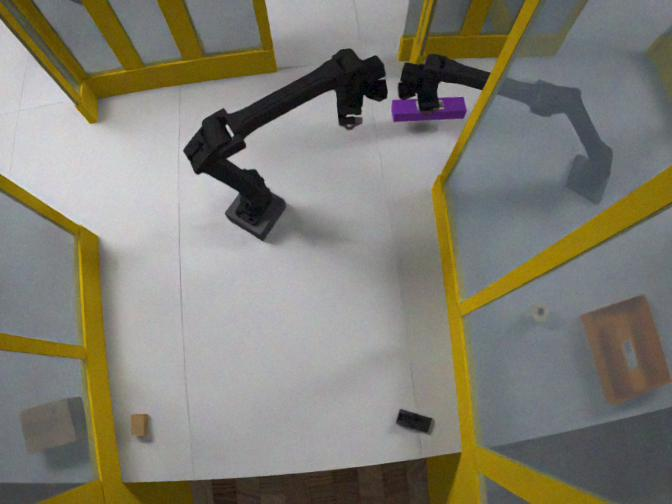

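Request:
move:
  arm3: {"target":[-0.22,-0.318,0.79,0,1,0,0],"speed":0.3}
  cameras: []

Request:
move:
  arm3: {"target":[-0.22,-0.318,0.757,0,1,0,0],"speed":0.12}
  cameras: []

Scene clock: 536.97 s.
Joint torques (N m): arm1=[1.96 -8.18 8.02 -0.1 0.18 0.08] | arm2=[0.26 -9.93 8.29 0.23 0.06 -0.12] | arm3=[-1.14 -26.46 9.7 0.58 -0.29 -0.22] | arm4=[-0.91 -8.41 9.61 -0.18 -0.14 0.1] | arm5=[-0.62 -7.77 7.15 -0.18 -0.08 0.01] | arm6=[-1.03 -8.06 8.64 -0.14 0 -0.16] | arm7=[-0.79 -9.58 12.25 -0.28 -0.02 0.2] | arm8=[2.26 -9.99 9.54 -0.43 -0.07 -0.03]
Heat: arm1: hottest joint3_rad 37 °C; arm2: hottest joint3_rad 39 °C; arm3: hottest joint2_rad 40 °C; arm4: hottest joint3_rad 48 °C; arm5: hottest joint3_rad 37 °C; arm6: hottest joint3_rad 36 °C; arm7: hottest joint3_rad 49 °C; arm8: hottest joint3_rad 38 °C.
move: arm3 done
Joint velocities: within noise
arm1.joint_positions: joint1_rad=-1.537 joint2_rad=+1.368 joint3_rad=+1.473 joint4_rad=-1.650 joint5_rad=+0.004 joint6_rad=-0.019 gripper_m=+0.09189
arm1.joint_status: not commanded
arm1.hand: x=-2.3049 y=-0.9710 z=+1.0786 quat_wxyz=(-0.010, -0.825, -0.565, +0.014) (m; scene frame)
arm1.hand_target: x=-2.3001 y=-0.9699 z=+1.0702 quat_wxyz=(+0.000, -0.824, -0.566, +0.000) (m; scene frame)
arm1.hand_status: not commanded
arm2, arm4, arm5, arm6, arm7, arm8: as last shown
arm3.joint_positions: joint1_rad=+0.192 joint2_rad=+2.372 joint3_rad=+2.201 joint4_rad=-1.423 joint5_rad=-0.003 joint6_rad=-0.407 gripper_m=+0.05866
arm3.joint_status: not commanded
arm3.hand: x=-0.2151 y=-0.3228 z=+0.7842 quat_wxyz=(+0.003, +1.000, -0.006, +0.013) (m; scene frame)
arm3.hand_target: x=-0.2199 y=-0.3181 z=+0.7902 quat_wxyz=(+0.000, +1.000, +0.000, +0.000) (m; scene frame)
arm3.hand_status: done (0.009 m and 1.7 deg from the pose sent, 0.054 m and 2.4 deg at the start)
pictures: none
No camera images: "cameras" was empty.

Scene clock: 538.03 s.
Joint torques (N m): arm1=[2.2 -8.59 7.97 -0.05 0.18 0.09] | arm2=[0.32 -9.93 8.29 0.23 0.06 -0.12] | arm3=[-1.08 -25.23 9.1 0.65 -0.3 -0.21] | arm4=[-0.97 -8.41 9.61 -0.2 -0.14 0.1] | arm5=[-0.15 -7.94 7.12 -0.13 -0.08 0.03] | arm6=[-1.08 -8 8.62 -0.14 -0.01 -0.15] | arm7=[-0.67 -9.47 12.29 -0.27 -0.02 0.21] | arm8=[2.49 -9.93 9.55 -0.4 -0.07 -0.04]
Heat: arm1: hottest joint3_rad 37 °C; arm2: hottest joint3_rad 39 °C; arm3: hottest joint2_rad 40 °C; arm4: hottest joint3_rad 48 °C; arm5: hottest joint3_rad 37 °C; arm6: hottest joint3_rad 36 °C; arm7: hottest joint3_rad 49 °C; arm8: hottest joint3_rad 38 °C.
move: arm3 done
Joint velocities: within noise
arm1, arm2, arm4, arm5, arm6, arm7, arm8: as last shown
arm3.joint_positions: joint1_rad=+0.192 joint2_rad=+2.380 joint3_rad=+2.163 joint4_rad=-1.357 joint5_rad=-0.004 joint6_rad=-0.407 gripper_m=+0.05866
arm3.joint_status: not commanded
arm3.hand: x=-0.2181 y=-0.3213 z=+0.7644 quat_wxyz=(-0.001, +1.000, -0.006, +0.003) (m; scene frame)
arm3.hand_target: x=-0.2199 y=-0.3181 z=+0.7570 quat_wxyz=(+0.000, +1.000, +0.000, +0.000) (m; scene frame)
arm3.hand_status: done (0.008 m and 0.8 deg from the pose sent, 0.028 m and 1.7 deg at the start)
pictures: none
No camera images: "cameras" was empty.

Request:
move:
  arm3: {"joints":{"gripper_m":0.092}}
  cameras: []

Request:
move:
  arm3: {"target":[-0.21,-0.325,0.92,0,1,0,0],"speed":0.35}
  cameras: []

Request:
move:
  arm3: {"target":[0.07,-0.45,1.08,0,1,0,0],"speed":0.5}
  cameras: []

Request:
move:
  arm2: {"target":[-0.21,-0.328,0.87,0,0,1,0],"speed":0.45}
  cameras: ["arm2_cam_wrist"]

Scene clock: 544.87 s.
Joint torques (N m): arm1=[2.26 -8.59 7.98 -0.09 0.16 0.07] | arm2=[0.32 -9.93 8.29 0.23 0.06 -0.12] | arm3=[-1.08 -25.17 9.11 0.66 -0.29 -0.21] | arm4=[-0.91 -8.41 9.61 -0.18 -0.14 0.1] | arm5=[0.67 -8.12 7.15 -0.03 -0.08 0.04] | arm6=[-1.14 -8.06 8.61 -0.14 -0.01 -0.16] | arm7=[-0.97 -9.76 12.29 -0.25 -0.02 0.2] | arm8=[2.2 -10.05 9.5 -0.46 -0.08 -0.03]
Heat: arm1: hottest joint3_rad 36 °C; arm2: hottest joint3_rad 39 °C; arm3: hottest joint2_rad 40 °C; arm4: hottest joint3_rad 48 °C; arm5: hottest joint3_rad 37 °C; arm6: hottest joint3_rad 36 °C; arm7: hottest joint3_rad 49 °C; arm8: hottest joint3_rad 38 °C.
move: arm3 done
Joint velocities: within noise
arm1, arm6: as last shown
arm2.joint_positions: joint1_rad=-2.050 joint2_rad=+1.288 joint3_rad=+1.341 joint4_rad=-1.600 joint5_rad=+0.000 joint6_rad=+0.438 gripper_m=+0.09192
arm2.joint_status: not commanded
arm2.hand: x=-0.5190 y=-0.4699 z=+1.0847 quat_wxyz=(-0.010, -0.004, -1.000, -0.005) (m; scene frame)
arm2.hand_target: x=-0.5200 y=-0.4700 z=+1.0802 quat_wxyz=(+0.000, +0.000, -1.000, +0.000) (m; scene frame)
arm2.hand_status: not commanded
arm3.joint_positions: joint1_rad=+0.192 joint2_rad=+2.380 joint3_rad=+2.163 joint4_rad=-1.357 joint5_rad=-0.004 joint6_rad=-0.407 gripper_m=+0.09187
arm3.joint_status: all done
arm3.hand: x=-0.2181 y=-0.3213 z=+0.7644 quat_wxyz=(-0.001, +1.000, -0.006, +0.003) (m; scene frame)
arm3.hand_target: x=-0.2199 y=-0.3181 z=+0.7570 quat_wxyz=(+0.000, +1.000, +0.000, +0.000) (m; scene frame)
arm3.hand_status: not commanded
arm4.joint_positions: joint1_rad=-1.877 joint2_rad=+1.378 joint3_rad=+1.515 joint4_rad=-1.683 joint5_rad=-0.013 joint6_rad=+0.033 gripper_m=+0.09191
arm4.joint_status: not commanded
arm4.hand: x=+1.9340 y=-0.9268 z=+1.0755 quat_wxyz=(-0.011, -0.460, -0.888, +0.006) (m; scene frame)
arm4.hand_target: x=+1.9300 y=-0.9260 z=+1.0701 quat_wxyz=(+0.000, -0.467, -0.885, +0.000) (m; scene frame)
arm4.hand_status: not commanded
arm5.joint_positions: joint1_rad=+1.481 joint2_rad=+1.365 joint3_rad=+1.426 joint4_rad=-1.612 joint5_rad=+0.000 joint6_rad=-0.353 gripper_m=+0.09188
arm5.joint_status: not commanded
arm5.hand: x=+2.0266 y=+0.2697 z=+1.0800 quat_wxyz=(+0.003, +0.707, +0.708, -0.005) (m; scene frame)
arm5.hand_target: x=+2.0299 y=+0.2701 z=+1.0799 quat_wxyz=(+0.000, +0.707, +0.707, +0.000) (m; scene frame)
arm5.hand_status: not commanded
arm7.joint_positions: joint1_rad=-1.088 joint2_rad=+1.386 joint3_rad=+1.456 joint4_rad=-1.629 joint5_rad=-0.001 joint6_rad=-0.170 gripper_m=+0.09210
arm7.joint_status: not commanded
arm7.hand: x=-0.4865 y=+0.2162 z=+1.0944 quat_wxyz=(-0.003, -0.702, -0.712, +0.004) (m; scene frame)
arm7.hand_target: x=-0.4890 y=+0.2139 z=+1.1036 quat_wxyz=(-0.006, -0.707, -0.707, +0.010) (m; scene frame)
arm7.hand_status: not commanded
arm8.joint_positions: joint1_rad=+0.303 joint2_rad=+1.381 joint3_rad=+1.526 joint4_rad=-1.671 joint5_rad=+0.000 joint6_rad=-0.297 gripper_m=+0.09194
arm8.joint_status: not commanded
arm8.hand: x=-1.7826 y=+0.2683 z=+1.0824 quat_wxyz=(-0.011, -0.709, -0.705, +0.020) (m; scene frame)
arm8.hand_target: x=-1.7800 y=+0.2700 z=+1.0795 quat_wxyz=(-0.007, -0.707, -0.707, +0.013) (m; scene frame)
arm8.hand_status: not commanded
pictures: none
No camera images: "cameras" was empty.

Scene clock: 546.50 s.
Joint torques (N m): arm1=[2.08 -8.29 8.02 -0.06 0.16 0.08] | arm2=[0.32 -9.88 8.29 0.23 0.06 -0.12] | arm3=[-1.03 -25.23 14.39 -0.13 -0.28 -0.19] | arm4=[-0.91 -8.41 9.61 -0.18 -0.14 0.1] | arm5=[-0.62 -7.53 7.17 -0.12 -0.08 0.05] | arm6=[-1.03 -8 8.62 -0.14 -0.01 -0.16] | arm7=[-0.73 -9.58 12.27 -0.25 -0.03 0.2] | arm8=[2.32 -10.17 9.54 -0.4 -0.07 -0.03]
Heat: arm1: hottest joint3_rad 36 °C; arm2: hottest joint3_rad 39 °C; arm3: hottest joint2_rad 40 °C; arm4: hottest joint3_rad 48 °C; arm5: hottest joint3_rad 37 °C; arm6: hottest joint3_rad 36 °C; arm7: hottest joint3_rad 49 °C; arm8: hottest joint3_rad 38 °C.
move: arm3 off_target
Joint velocities: within noise
arm1, arm2, arm4, arm5, arm6, arm7, arm8: as last shown
arm3.joint_positions: joint1_rad=+0.192 joint2_rad=+2.290 joint3_rad=+2.357 joint4_rad=-1.672 joint5_rad=-0.004 joint6_rad=-0.407 gripper_m=+0.09197
arm3.joint_status: not commanded
arm3.hand: x=-0.2006 y=-0.3303 z=+0.9003 quat_wxyz=(+0.006, +1.000, -0.006, +0.018) (m; scene frame)
arm3.hand_target: x=-0.2089 y=-0.3255 z=+0.9199 quat_wxyz=(-0.001, +1.000, +0.000, -0.003) (m; scene frame)
arm3.hand_status: off_target (0.022 m and 2.2 deg from the pose sent, 0.156 m and 0.8 deg at the start; pose on its path clipped on 12 of 49 steps; a joint's target at an end of its range on 17 of 49 steps)
pictures: none
No camera images: "cameras" was empty.

Scene clock: 548.33 s.
Joint torques (N m): arm1=[2.37 -8.29 8.09 -0.05 0.16 0.07] | arm2=[0.32 -9.93 8.31 0.23 0.06 -0.12] | arm3=[-1.2 -11.4 9.4 -0.13 -0.3 -0.22] | arm4=[-0.91 -8.41 9.62 -0.18 -0.14 0.1] | arm5=[0.21 -7.82 7.08 -0.16 -0.11 0.02] | arm6=[-1.08 -8 8.62 -0.14 0 -0.15] | arm7=[-0.67 -9.52 12.23 -0.25 -0.03 0.22] | arm8=[2.32 -9.93 9.46 -0.42 -0.07 -0.06]
Heat: arm1: hottest joint3_rad 36 °C; arm2: hottest joint3_rad 39 °C; arm3: hottest joint2_rad 40 °C; arm4: hottest joint3_rad 48 °C; arm5: hottest joint3_rad 37 °C; arm6: hottest joint3_rad 36 °C; arm7: hottest joint3_rad 49 °C; arm8: hottest joint3_rad 38 °C.
move: arm3 off_target
Joint velocities: within noise
arm1, arm2, arm4, arm5, arm7, arm8: as last shown
arm3.joint_positions: joint1_rad=+0.192 joint2_rad=+1.357 joint3_rad=+1.518 joint4_rad=-1.673 joint5_rad=-0.004 joint6_rad=-0.409 gripper_m=+0.09197
arm3.joint_status: not commanded
arm3.hand: x=+0.0684 y=-0.4515 z=+1.0812 quat_wxyz=(-0.013, +1.000, -0.005, -0.025) (m; scene frame)
arm3.hand_target: x=+0.0700 y=-0.4501 z=+1.0795 quat_wxyz=(-0.008, +1.000, +0.000, -0.019) (m; scene frame)
arm3.hand_status: off_target (0.002 m and 3.3 deg from the pose sent, 0.346 m and 2.2 deg at the start; pose on its path clipped on 19 of 55 steps; a joint's target at an end of its range on 27 of 55 steps)
arm6.joint_positions: joint1_rad=-2.594 joint2_rad=+1.363 joint3_rad=+1.337 joint4_rad=-1.545 joint5_rad=+0.000 joint6_rad=-0.234 gripper_m=+0.09190
arm6.joint_status: not commanded
arm6.hand: x=+0.4596 y=+0.6563 z=+1.0765 quat_wxyz=(+0.000, -0.997, -0.082, +0.000) (m; scene frame)
arm6.hand_target: x=+0.4620 y=+0.6584 z=+1.0801 quat_wxyz=(+0.000, -0.997, -0.082, +0.000) (m; scene frame)
arm6.hand_status: not commanded
pictures: none
No camera images: "cameras" was empty.

Scene clock: 550.53 s.
Joint torques (N m): arm1=[2.08 -8.29 7.95 -0.14 0.19 0.08] | arm2=[0.21 -25.47 11.84 0.13 0.06 -0.13] | arm3=[-1.38 -11.4 9.42 -0.14 -0.31 -0.21] | arm4=[-0.91 -8.35 9.61 -0.18 -0.14 0.1] | arm5=[-0.62 -8.12 7.02 -0.24 -0.09 0.06] | arm6=[-1.14 -8 8.64 -0.16 0 -0.16] | arm7=[-0.62 -9.52 12.31 -0.24 -0.03 0.2] | arm8=[2.49 -9.76 9.5 -0.44 -0.08 -0.05]
Heat: arm1: hottest joint3_rad 36 °C; arm2: hottest joint3_rad 39 °C; arm3: hottest joint2_rad 39 °C; arm4: hottest joint3_rad 48 °C; arm5: hottest joint3_rad 37 °C; arm6: hottest joint3_rad 36 °C; arm7: hottest joint3_rad 49 °C; arm8: hottest joint3_rad 38 °C.
move: arm2 off_target
Joint velocities: within noise
arm1, arm3, arm4, arm5, arm6, arm7, arm8: as last shown
arm2.joint_positions: joint1_rad=-2.050 joint2_rad=+2.296 joint3_rad=+2.153 joint4_rad=-1.444 joint5_rad=+0.000 joint6_rad=+0.438 gripper_m=+0.09192
arm2.joint_status: not commanded
arm2.hand: x=-0.2197 y=-0.3321 z=+0.8658 quat_wxyz=(+0.007, -0.004, -1.000, +0.003) (m; scene frame)
arm2.hand_target: x=-0.2104 y=-0.3282 z=+0.8701 quat_wxyz=(-0.001, +0.000, -1.000, +0.000) (m; scene frame)
arm2.hand_status: off_target (0.011 m and 1.0 deg from the pose sent, 0.402 m and 1.4 deg at the start; pose on its path clipped on 17 of 66 steps)
pictures: arm2_cam_wrist
camera_calibration:
arm2_cam_wrist: T_world_to_cam=[[-0.0124398, -0.999746, 0.0188065, -0.352261], [-0.803168, 0.0211936, 0.595375, -0.680506], [-0.595622, -0.00769839, -0.803228, 0.682622], [0, 0, 0, 1]] pos_world=[-0.144358, -0.332494, 0.960082]

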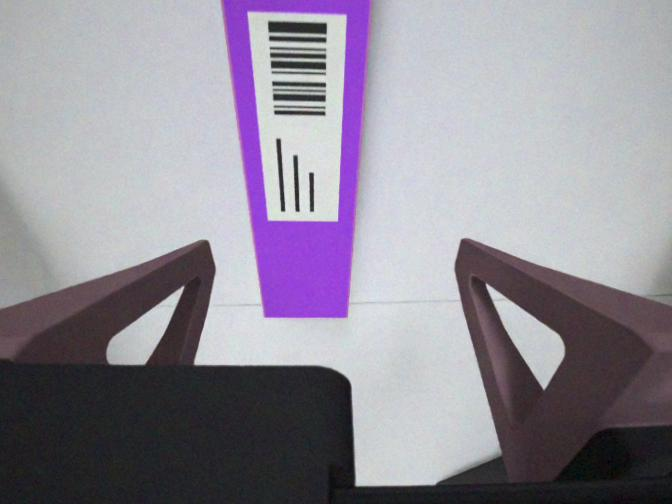

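Request:
move:
  arm2: {"target":[-0.19,-0.313,0.81,0,0,1,0],"speed":0.3}
  cameras: ["arm2_cam_wrist"]

Request:
move:
  arm2: {"target":[-0.19,-0.314,0.764,0,0,1,0],"speed":0.12}
  cameras: ["arm2_cam_wrist"]

Scene clock: 559.57 s.
Joint torques (N m): arm1=[1.73 -8.59 7.98 0.01 0.18 0.07] | arm2=[0.79 -27.81 11.66 0.5 0.05 -0.06] | arm3=[-1.03 -11.4 9.39 -0.14 -0.3 -0.21] | arm4=[-0.97 -8.41 9.62 -0.18 -0.14 0.1] | arm5=[-0.21 -7.71 7.17 -0.23 -0.09 0.05] | arm6=[-1.03 -8.06 8.64 -0.16 0 -0.15] | arm7=[-0.67 -9.58 12.29 -0.29 -0.03 0.2] | arm8=[2.37 -10.29 9.48 -0.43 -0.07 -0.04]
Heat: arm1: hottest joint3_rad 36 °C; arm2: hottest joint3_rad 39 °C; arm3: hottest joint2_rad 37 °C; arm4: hottest joint3_rad 48 °C; arm5: hottest joint3_rad 37 °C; arm6: hottest joint3_rad 36 °C; arm7: hottest joint3_rad 49 °C; arm8: hottest joint3_rad 38 °C.
move: arm2 off_target
Joint velocities: within noise
arm1, arm3, arm4, arm5, arm6, arm7, arm8: as last shown
arm2.joint_positions: joint1_rad=-2.050 joint2_rad=+2.435 joint3_rad=+2.230 joint4_rad=-1.405 joint5_rad=+0.000 joint6_rad=+0.438 gripper_m=+0.09192
arm2.joint_status: not commanded
arm2.hand: x=-0.2014 y=-0.3236 z=+0.7984 quat_wxyz=(+0.018, -0.004, -1.000, +0.008) (m; scene frame)
arm2.hand_target: x=-0.1907 y=-0.3133 z=+0.8104 quat_wxyz=(+0.000, +0.000, -1.000, +0.000) (m; scene frame)
arm2.hand_status: off_target (0.019 m and 2.3 deg from the pose sent, 0.066 m and 1.0 deg at the start)
pictures: arm2_cam_wrist
camera_calibration:
arm2_cam_wrist: T_world_to_cam=[[-0.011886, -0.999511, 0.0289251, -0.350099], [-0.790233, 0.0271141, 0.612207, -0.634669], [-0.612692, -0.0155808, -0.790169, 0.622987], [0, 0, 0, 1]] pos_world=[-0.123999, -0.323013, 0.89094]

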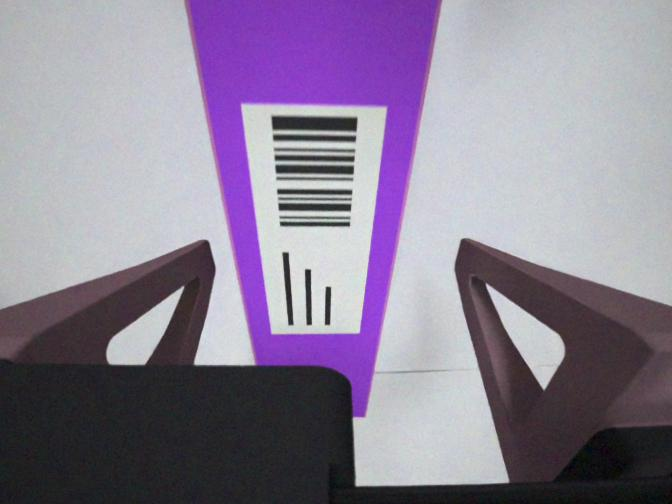

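Scene clock: 560.80 s.
Joint torques (N m): arm1=[2.26 -8.35 7.99 -0.12 0.16 0.07] | arm2=[0.67 -27.05 8.24 0.92 0.06 -0.08] | arm3=[-1.26 -11.4 9.4 -0.16 -0.3 -0.21] | arm4=[-0.91 -8.41 9.61 -0.18 -0.14 0.1] | arm5=[-0.38 -7.94 7.06 -0.12 -0.06 0.05] | arm6=[-1.08 -8 8.62 -0.13 -0.01 -0.15] | arm7=[-0.67 -9.52 12.26 -0.24 -0.04 0.2] | arm8=[2.37 -10.05 9.48 -0.49 -0.06 -0.04]
Heat: arm1: hottest joint3_rad 36 °C; arm2: hottest joint3_rad 39 °C; arm3: hottest joint2_rad 37 °C; arm4: hottest joint3_rad 48 °C; arm5: hottest joint3_rad 37 °C; arm6: hottest joint3_rad 36 °C; arm7: hottest joint3_rad 49 °C; arm8: hottest joint3_rad 38 °C.
move: arm2 off_target
Joint velocities: within noise
arm1, arm3, arm4, arm5, arm6, arm7, arm8: as last shown
arm2.joint_positions: joint1_rad=-2.050 joint2_rad=+2.460 joint3_rad=+2.225 joint4_rad=-1.327 joint5_rad=+0.000 joint6_rad=+0.438 gripper_m=+0.09192
arm2.joint_status: not commanded
arm2.hand: x=-0.1885 y=-0.3177 z=+0.7786 quat_wxyz=(-0.004, -0.004, -1.000, -0.002) (m; scene frame)
arm2.hand_target: x=-0.1903 y=-0.3142 z=+0.7642 quat_wxyz=(+0.000, +0.000, -1.000, +0.000) (m; scene frame)
arm2.hand_status: off_target (0.015 m and 0.7 deg from the pose sent, 0.037 m and 2.3 deg at the start)
pictures: arm2_cam_wrist
camera_calibration:
arm2_cam_wrist: T_world_to_cam=[[-0.0127574, -0.999886, 0.00806155, -0.327559], [-0.816394, 0.0150707, 0.577299, -0.594194], [-0.577355, 0.00078346, -0.816493, 0.647714], [0, 0, 0, 1]] pos_world=[-0.115314, -0.319074, 0.874523]

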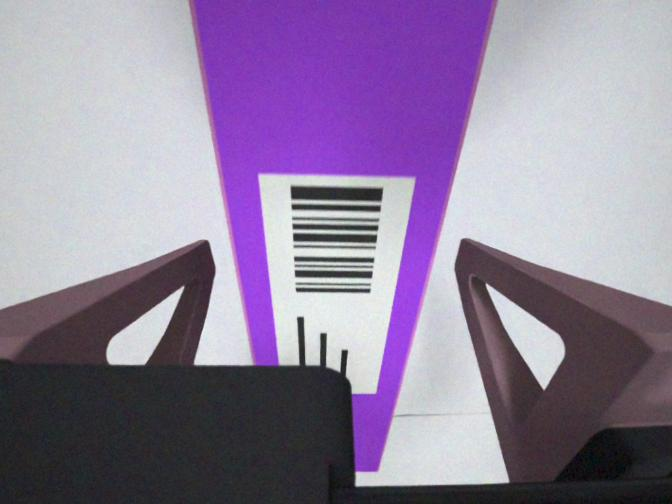

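Request:
move:
  arm2: {"target":[-0.19,-0.314,0.754,0,0,1,0],"speed":0.12}
  cameras: []

Request:
move:
  arm2: {"joints":{"gripper_m":0.05}}
  cameras: []

Request:
move:
  arm2: {"target":[-0.23,-0.333,0.9,0,0,1,0],"speed":0.3}
  cameras: []

Request:
move:
  arm2: {"target":[-0.52,-0.47,1.07,0,0,1,0],"speed":0.4}
  cameras: ["arm2_cam_wrist"]

Scene clock: 576.13 s.
Joint torques (N m): arm1=[1.9 -8.23 8.01 -0.06 0.16 0.09] | arm2=[0.67 -26.52 7.97 0.94 0.06 -0.08] | arm3=[-1.08 -11.63 9.44 -0.12 -0.3 -0.21] | arm4=[-0.97 -8.41 9.61 -0.18 -0.14 0.1] | arm5=[-0.03 -8.12 7.12 -0.17 -0.1 0.02] | arm6=[-1.08 -7.88 8.61 -0.17 0 -0.15] | arm7=[-0.67 -9.58 12.25 -0.23 -0.03 0.2] | arm8=[2.55 -9.88 9.52 -0.39 -0.08 -0.03]
Heat: arm1: hottest joint3_rad 36 °C; arm2: hottest joint3_rad 38 °C; arm3: hottest joint3_rad 36 °C; arm4: hottest joint3_rad 47 °C; arm5: hottest joint3_rad 37 °C; arm6: hottest joint3_rad 36 °C; arm7: hottest joint3_rad 49 °C; arm8: hottest joint3_rad 38 °C.
move: arm2 off_target
Joint velocities: within noise
arm1.joint_positions: joint1_rad=-1.537 joint2_rad=+1.368 joint3_rad=+1.473 joint4_rad=-1.650 joint5_rad=+0.004 joint6_rad=-0.019 gripper_m=+0.09189
arm1.joint_status: not commanded
arm1.hand: x=-2.3049 y=-0.9710 z=+1.0786 quat_wxyz=(-0.010, -0.825, -0.565, +0.014) (m; scene frame)
arm1.hand_target: x=-2.3001 y=-0.9699 z=+1.0702 quat_wxyz=(+0.000, -0.824, -0.566, +0.000) (m; scene frame)
arm1.hand_status: not commanded
arm2.joint_positions: joint1_rad=-2.050 joint2_rad=+2.466 joint3_rad=+2.219 joint4_rad=-1.309 joint5_rad=+0.000 joint6_rad=+0.438 gripper_m=+0.09192
arm2.joint_status: not commanded
arm2.hand: x=-0.1871 y=-0.3171 z=+0.7724 quat_wxyz=(-0.007, -0.004, -1.000, -0.003) (m; scene frame)
arm2.hand_target: x=-0.1905 y=-0.3143 z=+0.7541 quat_wxyz=(+0.000, +0.000, -1.000, +0.000) (m; scene frame)
arm2.hand_status: off_target (0.019 m and 0.9 deg from the pose sent, 0.025 m and 0.7 deg at the start)
arm3, arm4, arm5, arm6, arm7, arm8: as last shown
pictures: none
No camera images: "cameras" was empty.

Scene clock: 576.73 s.
Joint torques (N m): arm1=[2.2 -8.88 7.98 -0.23 0.19 0.08] | arm2=[0.67 -26.52 7.99 0.94 0.06 -0.08] | arm3=[-1.32 -11.52 9.39 -0.17 -0.31 -0.21] | arm4=[-0.91 -8.41 9.61 -0.18 -0.14 0.1] | arm5=[0.03 -7.71 7.12 -0.25 -0.07 0.03] | arm6=[-1.03 -8 8.62 -0.13 0 -0.15] | arm7=[-0.56 -9.47 12.33 -0.29 -0.03 0.2] | arm8=[2.2 -9.93 9.5 -0.4 -0.07 -0.04]
Heat: arm1: hottest joint3_rad 36 °C; arm2: hottest joint3_rad 38 °C; arm3: hottest joint3_rad 36 °C; arm4: hottest joint3_rad 47 °C; arm5: hottest joint3_rad 37 °C; arm6: hottest joint3_rad 36 °C; arm7: hottest joint3_rad 49 °C; arm8: hottest joint3_rad 38 °C.
move: arm2 off_target
Joint velocities: within noise
arm1, arm3, arm4, arm5, arm6, arm7, arm8: as last shown
arm2.joint_positions: joint1_rad=-2.050 joint2_rad=+2.466 joint3_rad=+2.219 joint4_rad=-1.309 joint5_rad=+0.000 joint6_rad=+0.438 gripper_m=+0.05874
arm2.joint_status: gripper_m off_target (ended at +0.05877, target +0.05000)
arm2.hand: x=-0.1870 y=-0.3170 z=+0.7724 quat_wxyz=(-0.007, -0.004, -1.000, -0.003) (m; scene frame)
arm2.hand_target: x=-0.1904 y=-0.3143 z=+0.7541 quat_wxyz=(+0.000, +0.000, -1.000, +0.000) (m; scene frame)
arm2.hand_status: not commanded
pictures: none
No camera images: "cameras" was empty.

Scene clock: 578.20 s.
Joint torques (N m): arm1=[2.26 -8.35 7.95 -0.12 0.17 0.09] | arm2=[0.67 -24.88 8.61 0.21 0.06 -0.08] | arm3=[-1.26 -11.58 9.42 -0.14 -0.31 -0.21] | arm4=[-0.97 -8.41 9.61 -0.18 -0.14 0.1] | arm5=[-0.21 -8.29 7.02 -0.14 -0.07 0.04] | arm6=[-1.14 -8 8.64 -0.12 -0.01 -0.15] | arm7=[-0.73 -9.58 12.29 -0.24 -0.02 0.21] | arm8=[2.37 -10.23 9.5 -0.47 -0.07 -0.04]
Heat: arm1: hottest joint3_rad 36 °C; arm2: hottest joint3_rad 38 °C; arm3: hottest joint3_rad 36 °C; arm4: hottest joint3_rad 47 °C; arm5: hottest joint3_rad 37 °C; arm6: hottest joint3_rad 36 °C; arm7: hottest joint3_rad 49 °C; arm8: hottest joint3_rad 38 °C.
move: arm2 off_target
Joint velocities: within noise
arm1, arm3, arm6: as last shown
arm2.joint_positions: joint1_rad=-2.050 joint2_rad=+2.216 joint3_rad=+2.128 joint4_rad=-1.459 joint5_rad=+0.000 joint6_rad=+0.438 gripper_m=+0.05874
arm2.joint_status: not commanded
arm2.hand: x=-0.2267 y=-0.3354 z=+0.9105 quat_wxyz=(-0.011, -0.004, -1.000, -0.005) (m; scene frame)
arm2.hand_target: x=-0.2301 y=-0.3331 z=+0.9000 quat_wxyz=(+0.000, +0.000, -1.000, +0.000) (m; scene frame)
arm2.hand_status: off_target (0.011 m and 1.5 deg from the pose sent, 0.136 m and 1.0 deg at the start)
arm4.joint_positions: joint1_rad=-1.877 joint2_rad=+1.378 joint3_rad=+1.515 joint4_rad=-1.683 joint5_rad=-0.013 joint6_rad=+0.033 gripper_m=+0.09191
arm4.joint_status: not commanded
arm4.hand: x=+1.9340 y=-0.9268 z=+1.0755 quat_wxyz=(-0.011, -0.460, -0.888, +0.006) (m; scene frame)
arm4.hand_target: x=+1.9300 y=-0.9260 z=+1.0701 quat_wxyz=(+0.000, -0.467, -0.885, +0.000) (m; scene frame)
arm4.hand_status: not commanded
arm5.joint_positions: joint1_rad=+1.481 joint2_rad=+1.365 joint3_rad=+1.426 joint4_rad=-1.612 joint5_rad=+0.000 joint6_rad=-0.353 gripper_m=+0.09188
arm5.joint_status: not commanded
arm5.hand: x=+2.0266 y=+0.2697 z=+1.0800 quat_wxyz=(+0.003, +0.707, +0.708, -0.005) (m; scene frame)
arm5.hand_target: x=+2.0299 y=+0.2701 z=+1.0799 quat_wxyz=(+0.000, +0.707, +0.707, +0.000) (m; scene frame)
arm5.hand_status: not commanded
arm7.joint_positions: joint1_rad=-1.088 joint2_rad=+1.386 joint3_rad=+1.456 joint4_rad=-1.629 joint5_rad=-0.001 joint6_rad=-0.170 gripper_m=+0.09210
arm7.joint_status: not commanded
arm7.hand: x=-0.4865 y=+0.2162 z=+1.0944 quat_wxyz=(-0.003, -0.702, -0.712, +0.004) (m; scene frame)
arm7.hand_target: x=-0.4890 y=+0.2139 z=+1.1036 quat_wxyz=(-0.006, -0.707, -0.707, +0.010) (m; scene frame)
arm7.hand_status: not commanded
arm8.joint_positions: joint1_rad=+0.303 joint2_rad=+1.381 joint3_rad=+1.526 joint4_rad=-1.671 joint5_rad=+0.000 joint6_rad=-0.297 gripper_m=+0.09194
arm8.joint_status: not commanded
arm8.hand: x=-1.7826 y=+0.2683 z=+1.0824 quat_wxyz=(-0.011, -0.709, -0.705, +0.020) (m; scene frame)
arm8.hand_target: x=-1.7800 y=+0.2700 z=+1.0795 quat_wxyz=(-0.007, -0.707, -0.707, +0.013) (m; scene frame)
arm8.hand_status: not commanded
pictures: none
No camera images: "cameras" was empty.

Scene clock: 580.07 s.
Joint torques (N m): arm1=[1.9 -8.23 8.01 0.01 0.2 0.06] | arm2=[0.32 -10.34 8.4 0.21 0.06 -0.12] | arm3=[-1.2 -11.34 9.4 -0.14 -0.3 -0.21] | arm4=[-0.91 -8.41 9.62 -0.18 -0.14 0.1] | arm5=[-0.79 -8.06 7.17 -0.16 -0.09 0.03] | arm6=[-0.97 -8.12 8.62 -0.14 0 -0.15] | arm7=[-0.79 -9.64 12.3 -0.25 -0.03 0.2] | arm8=[2.14 -9.88 9.58 -0.39 -0.06 -0.05]
Heat: arm1: hottest joint3_rad 36 °C; arm2: hottest joint3_rad 38 °C; arm3: hottest joint3_rad 36 °C; arm4: hottest joint3_rad 47 °C; arm5: hottest joint3_rad 37 °C; arm6: hottest joint3_rad 36 °C; arm7: hottest joint3_rad 49 °C; arm8: hottest joint3_rad 38 °C.
move: arm2 done
Joint velocities: within noise
arm1, arm3, arm4, arm5, arm6, arm7, arm8: as last shown
arm2.joint_positions: joint1_rad=-2.050 joint2_rad=+1.292 joint3_rad=+1.312 joint4_rad=-1.574 joint5_rad=+0.000 joint6_rad=+0.438 gripper_m=+0.05874
arm2.joint_status: not commanded
arm2.hand: x=-0.5185 y=-0.4697 z=+1.0726 quat_wxyz=(-0.008, -0.004, -1.000, -0.004) (m; scene frame)
arm2.hand_target: x=-0.5200 y=-0.4700 z=+1.0701 quat_wxyz=(+0.000, +0.000, -1.000, +0.000) (m; scene frame)
arm2.hand_status: done (0.003 m and 1.1 deg from the pose sent, 0.360 m and 1.5 deg at the start)
pictures: arm2_cam_wrist
camera_calibration:
arm2_cam_wrist: T_world_to_cam=[[-0.0127659, -0.999908, 0.00452337, -0.482306], [-0.820779, 0.0130625, 0.571097, -1.02758], [-0.571103, 0.0035779, -0.82087, 0.706657], [0, 0, 0, 1]] pos_world=[-0.445999, -0.471367, 1.1691]

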